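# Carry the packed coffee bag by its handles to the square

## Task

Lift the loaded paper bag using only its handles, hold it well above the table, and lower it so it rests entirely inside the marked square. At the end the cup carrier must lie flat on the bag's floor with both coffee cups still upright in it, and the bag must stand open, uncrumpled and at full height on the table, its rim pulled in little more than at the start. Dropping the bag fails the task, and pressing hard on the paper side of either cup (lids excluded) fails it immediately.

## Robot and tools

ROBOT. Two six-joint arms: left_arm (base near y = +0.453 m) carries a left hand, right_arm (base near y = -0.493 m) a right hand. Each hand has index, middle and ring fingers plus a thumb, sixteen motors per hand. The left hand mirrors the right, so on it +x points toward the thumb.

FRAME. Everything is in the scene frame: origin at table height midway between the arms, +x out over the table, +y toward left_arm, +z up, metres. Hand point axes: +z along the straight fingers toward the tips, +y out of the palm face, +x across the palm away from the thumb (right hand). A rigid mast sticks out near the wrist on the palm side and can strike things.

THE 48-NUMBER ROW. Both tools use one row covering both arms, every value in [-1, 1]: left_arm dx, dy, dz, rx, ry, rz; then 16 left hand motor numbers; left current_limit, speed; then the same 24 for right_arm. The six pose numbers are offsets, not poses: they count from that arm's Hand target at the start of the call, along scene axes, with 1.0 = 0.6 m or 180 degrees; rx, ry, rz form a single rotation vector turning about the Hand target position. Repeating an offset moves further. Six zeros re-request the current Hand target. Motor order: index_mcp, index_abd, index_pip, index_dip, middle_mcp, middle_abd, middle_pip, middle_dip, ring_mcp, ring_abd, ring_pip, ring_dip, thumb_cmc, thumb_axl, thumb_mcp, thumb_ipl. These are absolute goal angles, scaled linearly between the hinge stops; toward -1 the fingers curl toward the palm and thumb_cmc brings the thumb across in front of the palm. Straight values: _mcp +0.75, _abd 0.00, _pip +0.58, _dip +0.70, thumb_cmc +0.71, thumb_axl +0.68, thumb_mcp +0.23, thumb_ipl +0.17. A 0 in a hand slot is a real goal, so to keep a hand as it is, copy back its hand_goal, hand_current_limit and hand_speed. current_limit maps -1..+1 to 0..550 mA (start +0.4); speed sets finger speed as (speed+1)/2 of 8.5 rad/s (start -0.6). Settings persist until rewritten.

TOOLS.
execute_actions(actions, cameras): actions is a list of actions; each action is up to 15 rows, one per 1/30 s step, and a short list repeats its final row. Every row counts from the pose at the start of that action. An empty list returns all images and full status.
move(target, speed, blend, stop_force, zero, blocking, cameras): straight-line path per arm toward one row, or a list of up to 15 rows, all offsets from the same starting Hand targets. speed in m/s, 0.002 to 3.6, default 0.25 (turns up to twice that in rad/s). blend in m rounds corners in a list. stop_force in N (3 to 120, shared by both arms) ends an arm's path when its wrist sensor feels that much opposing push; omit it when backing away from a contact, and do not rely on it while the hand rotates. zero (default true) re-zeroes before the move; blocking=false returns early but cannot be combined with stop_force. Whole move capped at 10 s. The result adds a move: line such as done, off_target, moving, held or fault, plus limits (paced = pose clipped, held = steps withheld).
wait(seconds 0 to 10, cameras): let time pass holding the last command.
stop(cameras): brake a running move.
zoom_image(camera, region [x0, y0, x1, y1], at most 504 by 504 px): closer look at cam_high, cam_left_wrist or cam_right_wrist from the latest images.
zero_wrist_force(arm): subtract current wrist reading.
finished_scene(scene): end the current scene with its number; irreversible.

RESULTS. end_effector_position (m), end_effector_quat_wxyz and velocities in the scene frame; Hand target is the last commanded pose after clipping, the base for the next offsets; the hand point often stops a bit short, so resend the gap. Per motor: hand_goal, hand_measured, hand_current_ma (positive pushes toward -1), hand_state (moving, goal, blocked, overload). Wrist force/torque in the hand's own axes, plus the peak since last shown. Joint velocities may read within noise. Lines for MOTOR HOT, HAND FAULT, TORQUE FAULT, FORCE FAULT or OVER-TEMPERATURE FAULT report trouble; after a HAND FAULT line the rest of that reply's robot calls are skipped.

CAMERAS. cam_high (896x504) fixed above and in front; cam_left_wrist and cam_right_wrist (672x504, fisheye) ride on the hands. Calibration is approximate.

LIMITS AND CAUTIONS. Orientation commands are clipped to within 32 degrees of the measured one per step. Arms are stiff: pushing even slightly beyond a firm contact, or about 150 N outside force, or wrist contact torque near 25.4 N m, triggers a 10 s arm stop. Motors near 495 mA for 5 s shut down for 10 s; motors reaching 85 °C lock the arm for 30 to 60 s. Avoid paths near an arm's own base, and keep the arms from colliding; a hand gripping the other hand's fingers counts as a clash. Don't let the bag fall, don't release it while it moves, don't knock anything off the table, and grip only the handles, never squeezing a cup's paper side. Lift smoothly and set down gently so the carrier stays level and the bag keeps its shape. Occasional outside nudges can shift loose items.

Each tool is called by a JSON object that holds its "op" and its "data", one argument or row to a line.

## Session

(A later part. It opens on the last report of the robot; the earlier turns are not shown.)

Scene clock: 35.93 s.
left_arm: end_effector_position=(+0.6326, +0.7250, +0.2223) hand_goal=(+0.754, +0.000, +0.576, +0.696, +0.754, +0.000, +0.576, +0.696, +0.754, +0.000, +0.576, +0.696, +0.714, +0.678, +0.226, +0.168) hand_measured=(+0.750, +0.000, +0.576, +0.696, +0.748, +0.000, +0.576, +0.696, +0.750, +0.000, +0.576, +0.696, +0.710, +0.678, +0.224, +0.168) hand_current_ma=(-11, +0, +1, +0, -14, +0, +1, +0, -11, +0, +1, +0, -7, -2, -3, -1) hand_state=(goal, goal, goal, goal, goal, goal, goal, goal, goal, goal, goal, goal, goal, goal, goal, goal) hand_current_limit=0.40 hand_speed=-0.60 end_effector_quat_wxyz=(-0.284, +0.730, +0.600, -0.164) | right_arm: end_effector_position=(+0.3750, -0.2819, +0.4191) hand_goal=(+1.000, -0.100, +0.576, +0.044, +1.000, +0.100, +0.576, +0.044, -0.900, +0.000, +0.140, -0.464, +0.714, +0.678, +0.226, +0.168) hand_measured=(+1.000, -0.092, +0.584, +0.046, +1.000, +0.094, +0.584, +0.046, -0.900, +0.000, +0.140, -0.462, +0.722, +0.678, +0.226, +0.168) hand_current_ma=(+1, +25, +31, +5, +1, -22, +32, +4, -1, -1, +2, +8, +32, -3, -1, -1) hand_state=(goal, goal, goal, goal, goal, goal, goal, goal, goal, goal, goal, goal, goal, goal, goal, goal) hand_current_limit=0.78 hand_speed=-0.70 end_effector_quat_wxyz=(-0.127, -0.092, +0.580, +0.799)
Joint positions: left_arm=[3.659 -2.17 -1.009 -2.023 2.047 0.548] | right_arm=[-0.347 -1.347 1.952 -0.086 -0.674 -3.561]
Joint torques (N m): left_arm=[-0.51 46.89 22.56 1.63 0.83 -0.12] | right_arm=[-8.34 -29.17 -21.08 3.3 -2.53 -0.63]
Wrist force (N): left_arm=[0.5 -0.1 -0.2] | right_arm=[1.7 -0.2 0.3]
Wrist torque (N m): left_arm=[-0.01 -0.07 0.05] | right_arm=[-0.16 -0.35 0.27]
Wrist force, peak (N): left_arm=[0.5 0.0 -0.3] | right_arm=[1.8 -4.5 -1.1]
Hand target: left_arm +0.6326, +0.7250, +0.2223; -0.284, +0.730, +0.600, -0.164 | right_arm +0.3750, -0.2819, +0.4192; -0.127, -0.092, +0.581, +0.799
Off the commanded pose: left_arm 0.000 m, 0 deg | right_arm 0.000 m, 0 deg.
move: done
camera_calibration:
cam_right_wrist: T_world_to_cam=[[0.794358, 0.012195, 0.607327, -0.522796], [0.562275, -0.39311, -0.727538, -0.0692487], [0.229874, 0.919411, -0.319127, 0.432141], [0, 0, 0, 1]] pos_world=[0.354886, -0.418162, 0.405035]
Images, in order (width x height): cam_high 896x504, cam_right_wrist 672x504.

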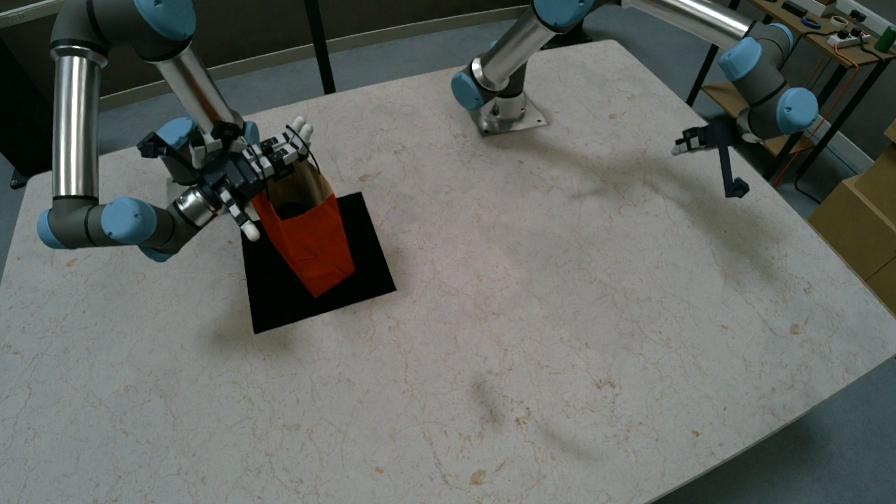

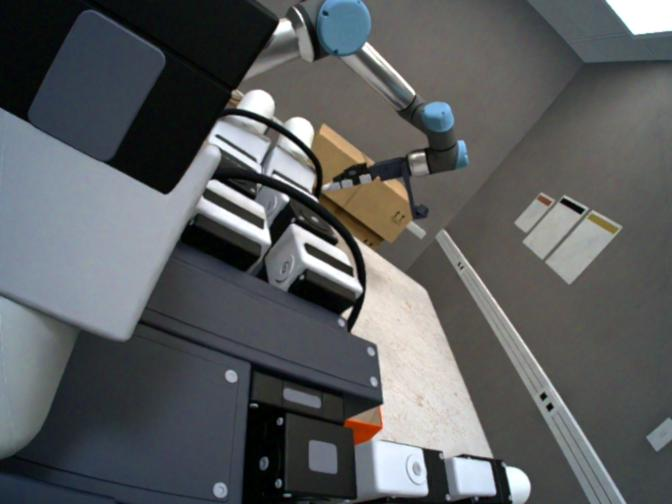

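{"op": "move", "data": {
  "target": [
    [0,0,0,0,0,0,0.754,0,0.576,0.696,0.754,0,0.576,0.696,0.754,0,0.576,0.696,0.714,0.678,0.226,0.168,0.4,-0.6,0,0,-0.003,0,0,0,1,-0.1,0.576,0.72,1,0.1,0.576,0.72,-0.9,0,0.139,-0.464,0.714,0.678,0.226,0.168,0.75,-0.7],
    [0,0,0,0,0,0,0.754,0,0.576,0.696,0.754,0,0.576,0.696,0.754,0,0.576,0.696,0.714,0.678,0.226,0.168,0.4,-0.6,0.0206,-0.0634,-0.006,0,0,0,1,-0.1,0.576,0.72,1,0.1,0.576,0.72,-0.9,0,0.139,-0.464,0.714,0.678,0.226,0.168,0.75,-0.7]
  ],
  "cameras": ["cam_high","cam_right_wrist"],
  "speed": 0.04
}}

{"op": "zoom_image", "data": {
  "camera": "cam_high",
  "region": [230, 100, 370, 220]
}}

{"op": "zoom_image", "data": {
  "camera": "cam_right_wrist",
  "region": [160, 80, 400, 320]
}}

Scene clock: 38.50 s.
left_arm: end_effector_position=(+0.6326, +0.7250, +0.2223) hand_goal=(+0.754, +0.000, +0.576, +0.696, +0.754, +0.000, +0.576, +0.696, +0.754, +0.000, +0.576, +0.696, +0.714, +0.678, +0.226, +0.168) hand_measured=(+0.750, +0.000, +0.576, +0.696, +0.748, +0.000, +0.576, +0.696, +0.750, +0.000, +0.576, +0.696, +0.710, +0.678, +0.224, +0.168) hand_current_ma=(-11, +0, +1, +0, -14, +0, +1, +0, -11, +0, +1, +0, -7, -2, -3, -1) hand_state=(goal, goal, goal, goal, goal, goal, goal, goal, goal, goal, goal, goal, goal, goal, goal, goal) hand_current_limit=0.40 hand_speed=-0.60 end_effector_quat_wxyz=(-0.284, +0.730, +0.600, -0.164) | right_arm: end_effector_position=(+0.3874, -0.3201, +0.4156) hand_goal=(+1.000, -0.100, +0.576, +0.720, +1.000, +0.100, +0.576, +0.720, -0.900, +0.000, +0.140, -0.464, +0.714, +0.678, +0.226, +0.168) hand_measured=(+1.000, -0.092, +0.584, +0.718, +1.000, +0.092, +0.584, +0.718, -0.900, +0.000, +0.140, -0.462, +0.722, +0.678, +0.226, +0.168) hand_current_ma=(+1, +28, +31, -8, +1, -26, +32, -9, -1, -1, +2, +8, +32, -3, -1, -1) hand_state=(goal, goal, goal, goal, goal, goal, goal, goal, goal, goal, goal, goal, goal, goal, goal, goal) hand_current_limit=0.75 hand_speed=-0.70 end_effector_quat_wxyz=(-0.126, -0.092, +0.581, +0.799) end_effector_velocity=(+0.000, +0.001, +0.000) end_effector_angular_velocity=(-0.001, -0.002, -0.004)
Joint positions: left_arm=[3.659 -2.17 -1.009 -2.023 2.047 0.548] | right_arm=[-0.432 -1.327 1.93 -0.131 -0.749 -3.499]
Joint velocities: left_arm=[within noise] | right_arm=[0.001 -0.002 0 0.002 0.005 -0.003]
Joint torques (N m): left_arm=[-0.43 45.99 22.36 1.6 0.86 0.04] | right_arm=[10.27 -31.94 -9.41 3.25 1.46 -1.11]
Wrist force (N): left_arm=[0.3 -0.2 0.2] | right_arm=[1.6 -0.2 0.6]
Wrist torque (N m): left_arm=[-0.04 -0.03 0.03] | right_arm=[-0.19 -0.36 0.17]
Wrist force, peak (N): left_arm=[-0.2 -0.1 0.5] | right_arm=[2.0 0.1 0.4]
Hand target: left_arm +0.6326, +0.7250, +0.2223; -0.284, +0.730, +0.600, -0.164 | right_arm +0.3874, -0.3200, +0.4156; -0.127, -0.092, +0.581, +0.799
Off the commanded pose: left_arm 0.000 m, 0 deg | right_arm 0.000 m, 0 deg.
move: done
camera_calibration:
cam_right_wrist: T_world_to_cam=[[0.794138, 0.012261, 0.607614, -0.53012], [0.562547, -0.393159, -0.727302, -0.0939281], [0.229971, 0.919389, -0.319119, 0.463278], [0, 0, 0, 1]] pos_world=[0.367286, -0.456362, 0.401635]
Images, in order (width x height): cam_high 896x504, cam_right_wrist 672x504.

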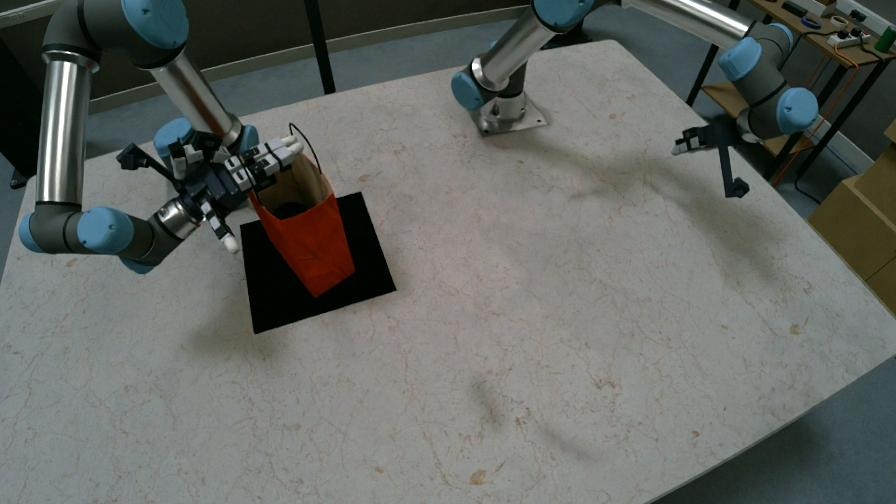

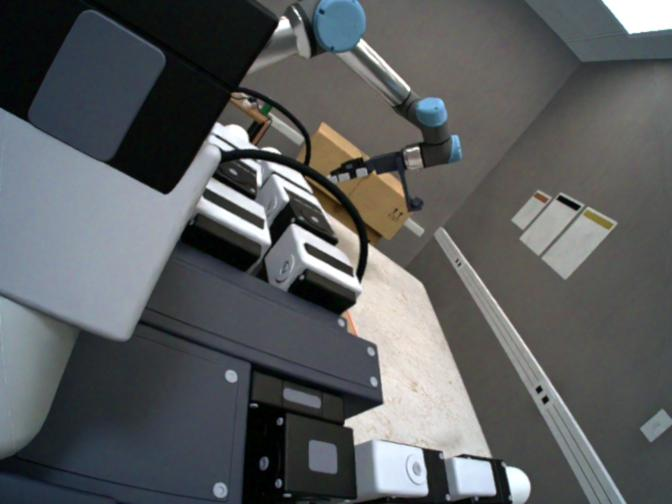

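Scaled by 3.600.

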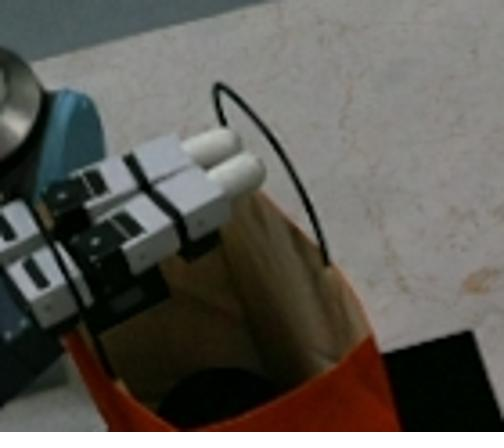

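Scaled by 2.100 from the camera's 672x504 image, which has a finer 960x720 frame.

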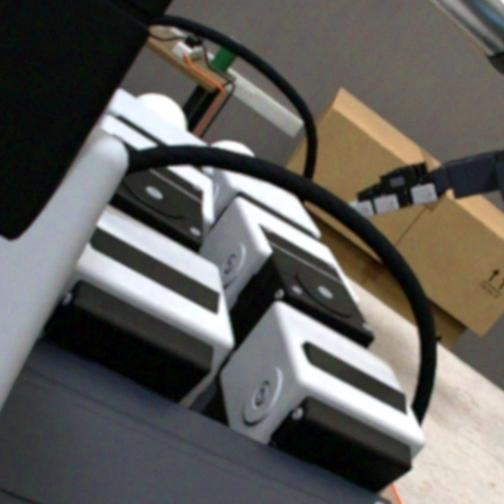

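{"op": "move", "data": {
  "target": [0,0,0,0,0,0,0.754,0,0.576,0.696,0.754,0,0.576,0.696,0.754,0,0.576,0.696,0.714,0.678,0.226,0.168,0.4,-0.6,0.0258,-0.0793,0,0,0,0,1,-0.1,0.576,0.72,1,0.1,0.576,0.72,-0.9,0,0.139,-0.464,0.714,0.678,0.226,0.168,0.75,-0.7],
  "cameras": ["cam_high","cam_right_wrist"],
  "speed": 0.05
}}

{"op": "zoom_image", "data": {
  "camera": "cam_high",
  "region": [210, 100, 370, 220]
}}

{"op": "zoom_image", "data": {
  "camera": "cam_right_wrist",
  "region": [160, 80, 400, 320]
}}

Scene clock: 39.93 s.
left_arm: end_effector_position=(+0.6326, +0.7250, +0.2223) hand_goal=(+0.754, +0.000, +0.576, +0.696, +0.754, +0.000, +0.576, +0.696, +0.754, +0.000, +0.576, +0.696, +0.714, +0.678, +0.226, +0.168) hand_measured=(+0.750, +0.000, +0.576, +0.696, +0.748, +0.000, +0.576, +0.696, +0.750, +0.000, +0.576, +0.696, +0.710, +0.678, +0.224, +0.168) hand_current_ma=(-11, +0, +1, +0, -14, +0, +1, +0, -11, +0, +1, +0, -7, -2, -3, -1) hand_state=(goal, goal, goal, goal, goal, goal, goal, goal, goal, goal, goal, goal, goal, goal, goal, goal) hand_current_limit=0.40 hand_speed=-0.60 end_effector_quat_wxyz=(-0.284, +0.730, +0.600, -0.164) | right_arm: end_effector_position=(+0.4029, -0.3677, +0.4156) hand_goal=(+1.000, -0.100, +0.576, +0.720, +1.000, +0.100, +0.576, +0.720, -0.900, +0.000, +0.140, -0.464, +0.714, +0.678, +0.226, +0.168) hand_measured=(+1.000, -0.092, +0.584, +0.718, +1.000, +0.092, +0.584, +0.718, -0.900, +0.000, +0.140, -0.462, +0.722, +0.678, +0.226, +0.168) hand_current_ma=(+1, +28, +31, -8, +1, -26, +32, -9, -1, -1, +2, +8, +32, -3, -1, -1) hand_state=(goal, goal, goal, goal, goal, goal, goal, goal, goal, goal, goal, goal, goal, goal, goal, goal) hand_current_limit=0.75 hand_speed=-0.70 end_effector_quat_wxyz=(-0.126, -0.092, +0.581, +0.799) end_effector_velocity=(+0.000, +0.002, +0.000) end_effector_angular_velocity=(+0.000, +0.000, -0.002)
Joint positions: left_arm=[3.659 -2.17 -1.009 -2.023 2.047 0.548] | right_arm=[-0.527 -1.293 1.879 -0.155 -0.834 -3.441]
Joint velocities: left_arm=[within noise] | right_arm=[0.003 -0.001 0.003 0.001 0.005 -0.003]
Joint torques (N m): left_arm=[-0.44 45.93 22.14 1.7 0.78 -0.07] | right_arm=[8.99 -32.83 -8.14 2.65 1.71 -0.94]
Wrist force (N): left_arm=[0.2 -0.2 0.1] | right_arm=[1.0 0.5 0.4]
Wrist torque (N m): left_arm=[-0.04 -0.01 0.02] | right_arm=[-0.09 -0.28 0.12]
Wrist force, peak (N): left_arm=[0.3 0.0 0.5] | right_arm=[1.9 -0.2 1.1]
Hand target: left_arm +0.6326, +0.7250, +0.2223; -0.284, +0.730, +0.600, -0.164 | right_arm +0.4028, -0.3675, +0.4156; -0.127, -0.092, +0.581, +0.799
Off the commanded pose: left_arm 0.000 m, 0 deg | right_arm 0.000 m, 0 deg.
move: done
camera_calibration:
cam_right_wrist: T_world_to_cam=[[0.794138, 0.0122607, 0.607614, -0.541845], [0.562546, -0.393159, -0.727302, -0.121362], [0.229971, 0.919389, -0.319119, 0.503476], [0, 0, 0, 1]] pos_world=[0.382786, -0.503962, 0.401635]
Images, in order (width x height): cam_high 896x504, cam_right_wrist 672x504.

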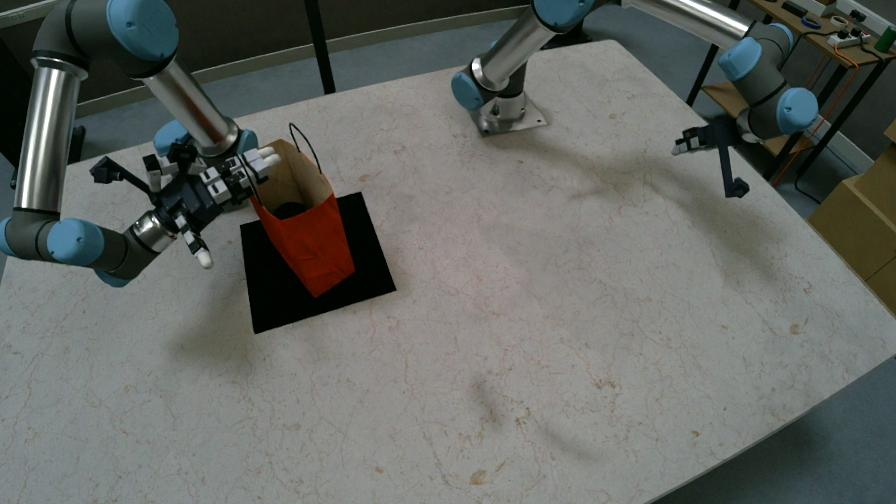

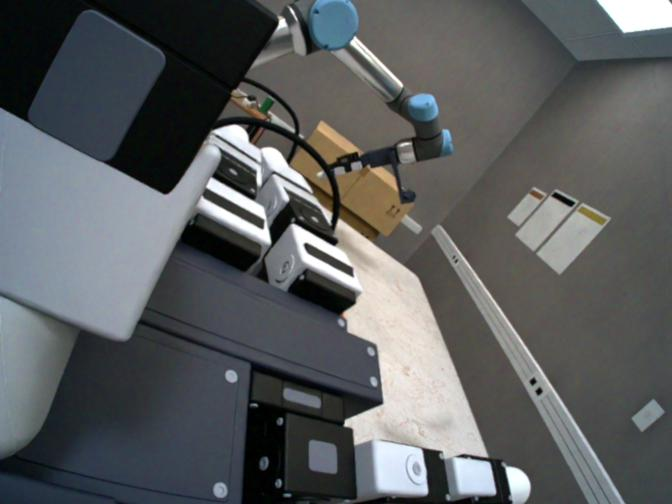

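Scaled by 3.150.

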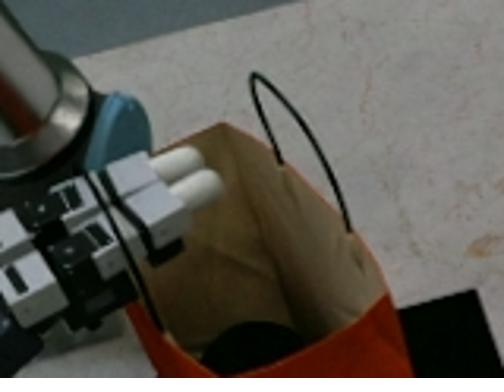

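Scaled by 2.100 from the camera's 672x504 image, which has a finer 960x720 frame.

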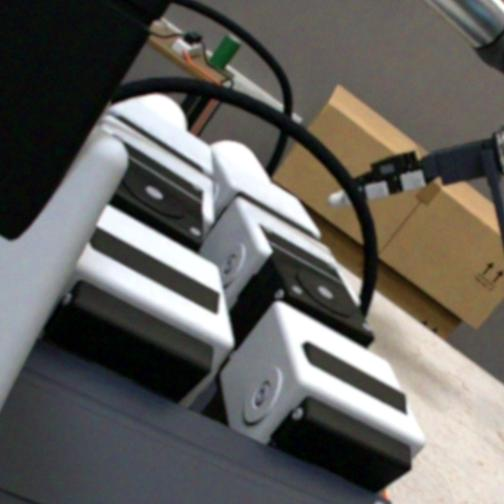

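{"op": "move", "data": {
  "target": [0,0,0,0,0,0,0.754,0,0.576,0.696,0.754,0,0.576,0.696,0.754,0,0.576,0.696,0.714,0.678,0.226,0.168,0.4,-0.6,0.0567,-0.1744,0,0,0,0,1,-0.1,0.576,0.72,1,0.1,0.576,0.72,-0.9,0,0.139,-0.464,0.714,0.678,0.226,0.168,0.75,-0.7],
  "cameras": ["cam_high","cam_right_wrist"],
  "speed": 0.07
}}

{"op": "zoom_image", "data": {
  "camera": "cam_high",
  "region": [200, 100, 400, 320]
}}

Scene clock: 41.97 s.
left_arm: end_effector_position=(+0.6326, +0.7250, +0.2223) hand_goal=(+0.754, +0.000, +0.576, +0.696, +0.754, +0.000, +0.576, +0.696, +0.754, +0.000, +0.576, +0.696, +0.714, +0.678, +0.226, +0.168) hand_measured=(+0.750, +0.000, +0.576, +0.696, +0.748, +0.000, +0.576, +0.696, +0.750, +0.000, +0.576, +0.696, +0.710, +0.678, +0.224, +0.168) hand_current_ma=(-11, +0, +1, +0, -14, +0, +1, +0, -11, +0, +1, +0, -7, -2, -3, -1) hand_state=(goal, goal, goal, goal, goal, goal, goal, goal, goal, goal, goal, goal, goal, goal, goal, goal) hand_current_limit=0.40 hand_speed=-0.60 end_effector_quat_wxyz=(-0.284, +0.730, +0.600, -0.164) | right_arm: end_effector_position=(+0.4369, -0.4723, +0.4156) hand_goal=(+1.000, -0.100, +0.576, +0.720, +1.000, +0.100, +0.576, +0.720, -0.900, +0.000, +0.140, -0.464, +0.714, +0.678, +0.226, +0.168) hand_measured=(+1.000, -0.092, +0.584, +0.718, +1.000, +0.092, +0.584, +0.718, -0.900, +0.000, +0.140, -0.462, +0.722, +0.678, +0.226, +0.168) hand_current_ma=(+1, +28, +31, -8, +1, -26, +32, -9, -1, -1, +2, +8, +32, -3, -1, -1) hand_state=(goal, goal, goal, goal, goal, goal, goal, goal, goal, goal, goal, goal, goal, goal, goal, goal) hand_current_limit=0.75 hand_speed=-0.70 end_effector_quat_wxyz=(-0.127, -0.092, +0.580, +0.799)
Joint positions: left_arm=[3.659 -2.17 -1.009 -2.023 2.047 0.548] | right_arm=[-0.691 -1.178 1.709 -0.151 -0.985 -3.359]
Joint torques (N m): left_arm=[-0.65 45.79 22.68 1.72 0.95 -0.02] | right_arm=[9.02 -37.38 -9.29 1.41 1.71 -1.28]
Wrist force (N): left_arm=[0.1 -0.1 0.2] | right_arm=[1.8 0.2 0.6]
Wrist torque (N m): left_arm=[-0.04 -0.01 0.01] | right_arm=[-0.19 -0.34 0.18]
Wrist force, peak (N): left_arm=[0.2 -0.5 0.1] | right_arm=[1.2 0.0 1.5]
Hand target: left_arm +0.6326, +0.7250, +0.2223; -0.284, +0.730, +0.600, -0.164 | right_arm +0.4369, -0.4722, +0.4156; -0.127, -0.092, +0.581, +0.799
Off the commanded pose: left_arm 0.000 m, 0 deg | right_arm 0.000 m, 0 deg.
move: done
camera_calibration:
cam_right_wrist: T_world_to_cam=[[0.794279, 0.0122492, 0.607429, -0.567476], [0.562386, -0.393108, -0.727453, -0.181399], [0.229875, 0.919411, -0.319127, 0.591905], [0, 0, 0, 1]] pos_world=[0.416686, -0.608562, 0.401635]
Images, in order (width x height): cam_high 896x504, cam_right_wrist 672x504.

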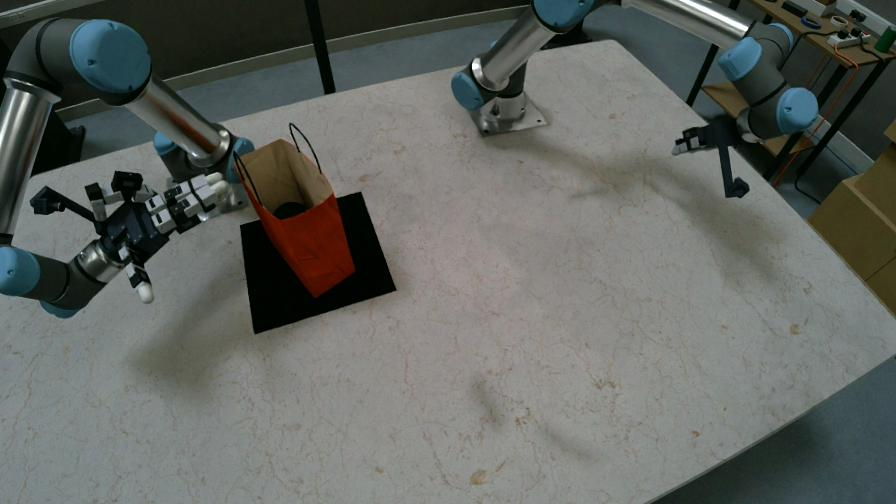

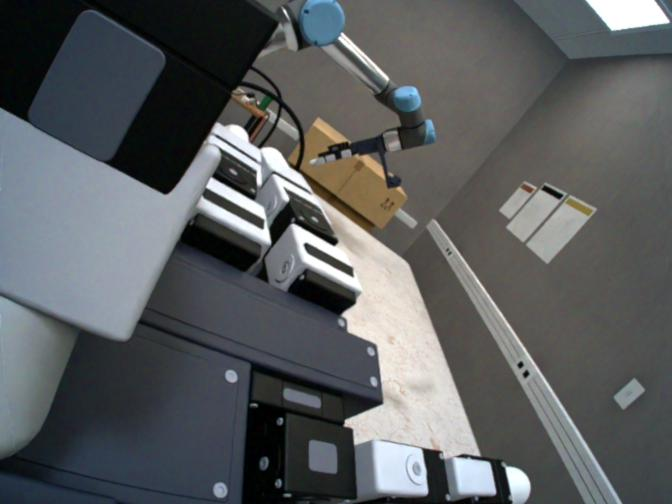

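Scaled by 2.291.

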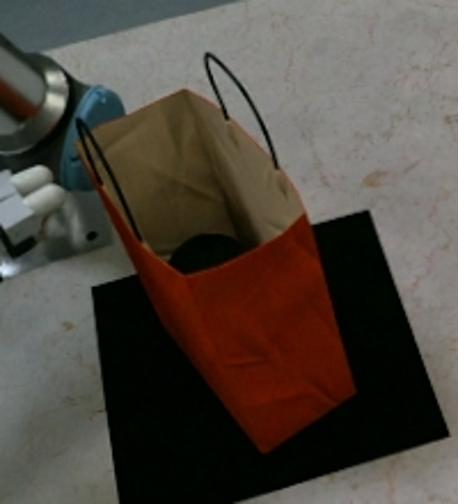

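{"op": "wait", "data": {
  "seconds": 0.5,
  "cameras": ["cam_high"]
}}

{"op": "zoom_image", "data": {
  "camera": "cam_high",
  "region": [220, 110, 380, 310]
}}

Scene clock: 42.83 s.
left_arm: end_effector_position=(+0.6326, +0.7250, +0.2223) hand_goal=(+0.754, +0.000, +0.576, +0.696, +0.754, +0.000, +0.576, +0.696, +0.754, +0.000, +0.576, +0.696, +0.714, +0.678, +0.226, +0.168) hand_measured=(+0.750, +0.000, +0.576, +0.696, +0.748, +0.000, +0.576, +0.696, +0.750, +0.000, +0.576, +0.696, +0.710, +0.678, +0.224, +0.168) hand_current_ma=(-11, +0, +1, +0, -14, +0, +1, +0, -11, +0, +1, +0, -7, -2, -3, -1) hand_state=(goal, goal, goal, goal, goal, goal, goal, goal, goal, goal, goal, goal, goal, goal, goal, goal) hand_current_limit=0.40 hand_speed=-0.60 end_effector_quat_wxyz=(-0.284, +0.730, +0.600, -0.164) | right_arm: end_effector_position=(+0.4369, -0.4722, +0.4156) hand_goal=(+1.000, -0.100, +0.576, +0.720, +1.000, +0.100, +0.576, +0.720, -0.900, +0.000, +0.140, -0.464, +0.714, +0.678, +0.226, +0.168) hand_measured=(+1.000, -0.092, +0.584, +0.718, +1.000, +0.092, +0.584, +0.718, -0.900, +0.000, +0.140, -0.462, +0.722, +0.678, +0.226, +0.168) hand_current_ma=(+1, +28, +31, -8, +1, -26, +32, -9, -1, -1, +2, +8, +32, -3, -1, -1) hand_state=(goal, goal, goal, goal, goal, goal, goal, goal, goal, goal, goal, goal, goal, goal, goal, goal) hand_current_limit=0.75 hand_speed=-0.70 end_effector_quat_wxyz=(-0.127, -0.092, +0.581, +0.799)
Joint positions: left_arm=[3.659 -2.17 -1.009 -2.023 2.047 0.548] | right_arm=[-0.691 -1.178 1.709 -0.151 -0.985 -3.359]
Joint torques (N m): left_arm=[-0.03 45.86 22.81 1.71 0.85 0.12] | right_arm=[9.02 -37.59 -7.31 1.29 1.75 -0.94]
Wrist force (N): left_arm=[0.1 0.0 0.2] | right_arm=[1.5 0.2 0.6]
Wrist torque (N m): left_arm=[-0.02 0.00 0.01] | right_arm=[-0.19 -0.31 0.16]
Wrist force, peak (N): left_arm=[0.3 -0.3 -0.3] | right_arm=[1.7 0.2 0.6]
Hand target: left_arm +0.6326, +0.7250, +0.2223; -0.284, +0.730, +0.600, -0.164 | right_arm +0.4369, -0.4722, +0.4156; -0.127, -0.092, +0.581, +0.799
Off the commanded pose: left_arm 0.000 m, 0 deg | right_arm 0.000 m, 0 deg.
wait: 0.50 s; at rest from the start
Images, in order (width x height): cam_high 896x504.

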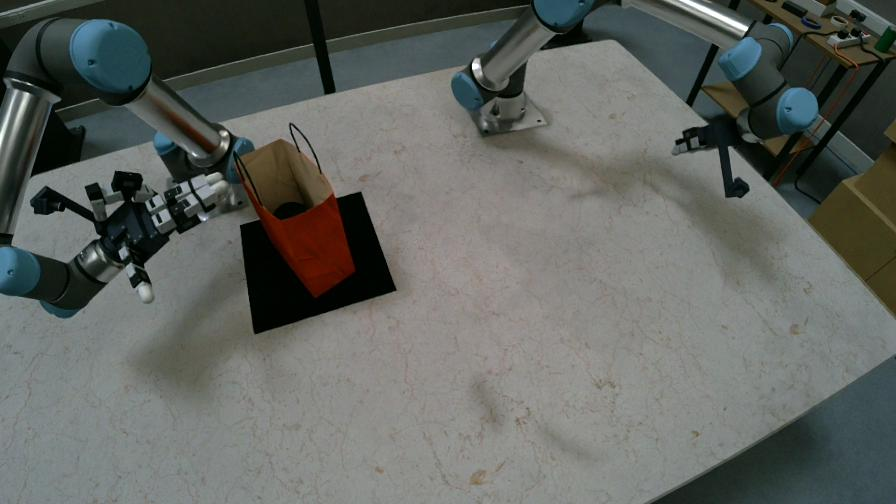

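Scaled by 2.520.

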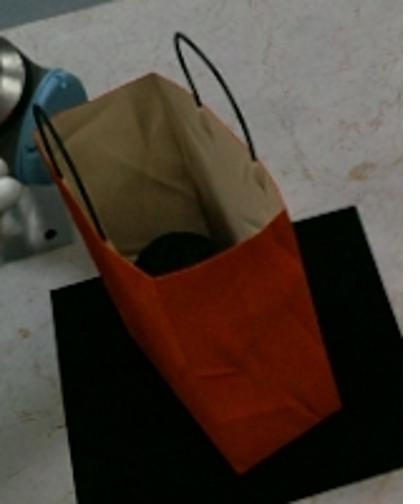

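{"op": "finished_scene", "data": {
  "scene": 2
}}

The scene is finished: the task was done.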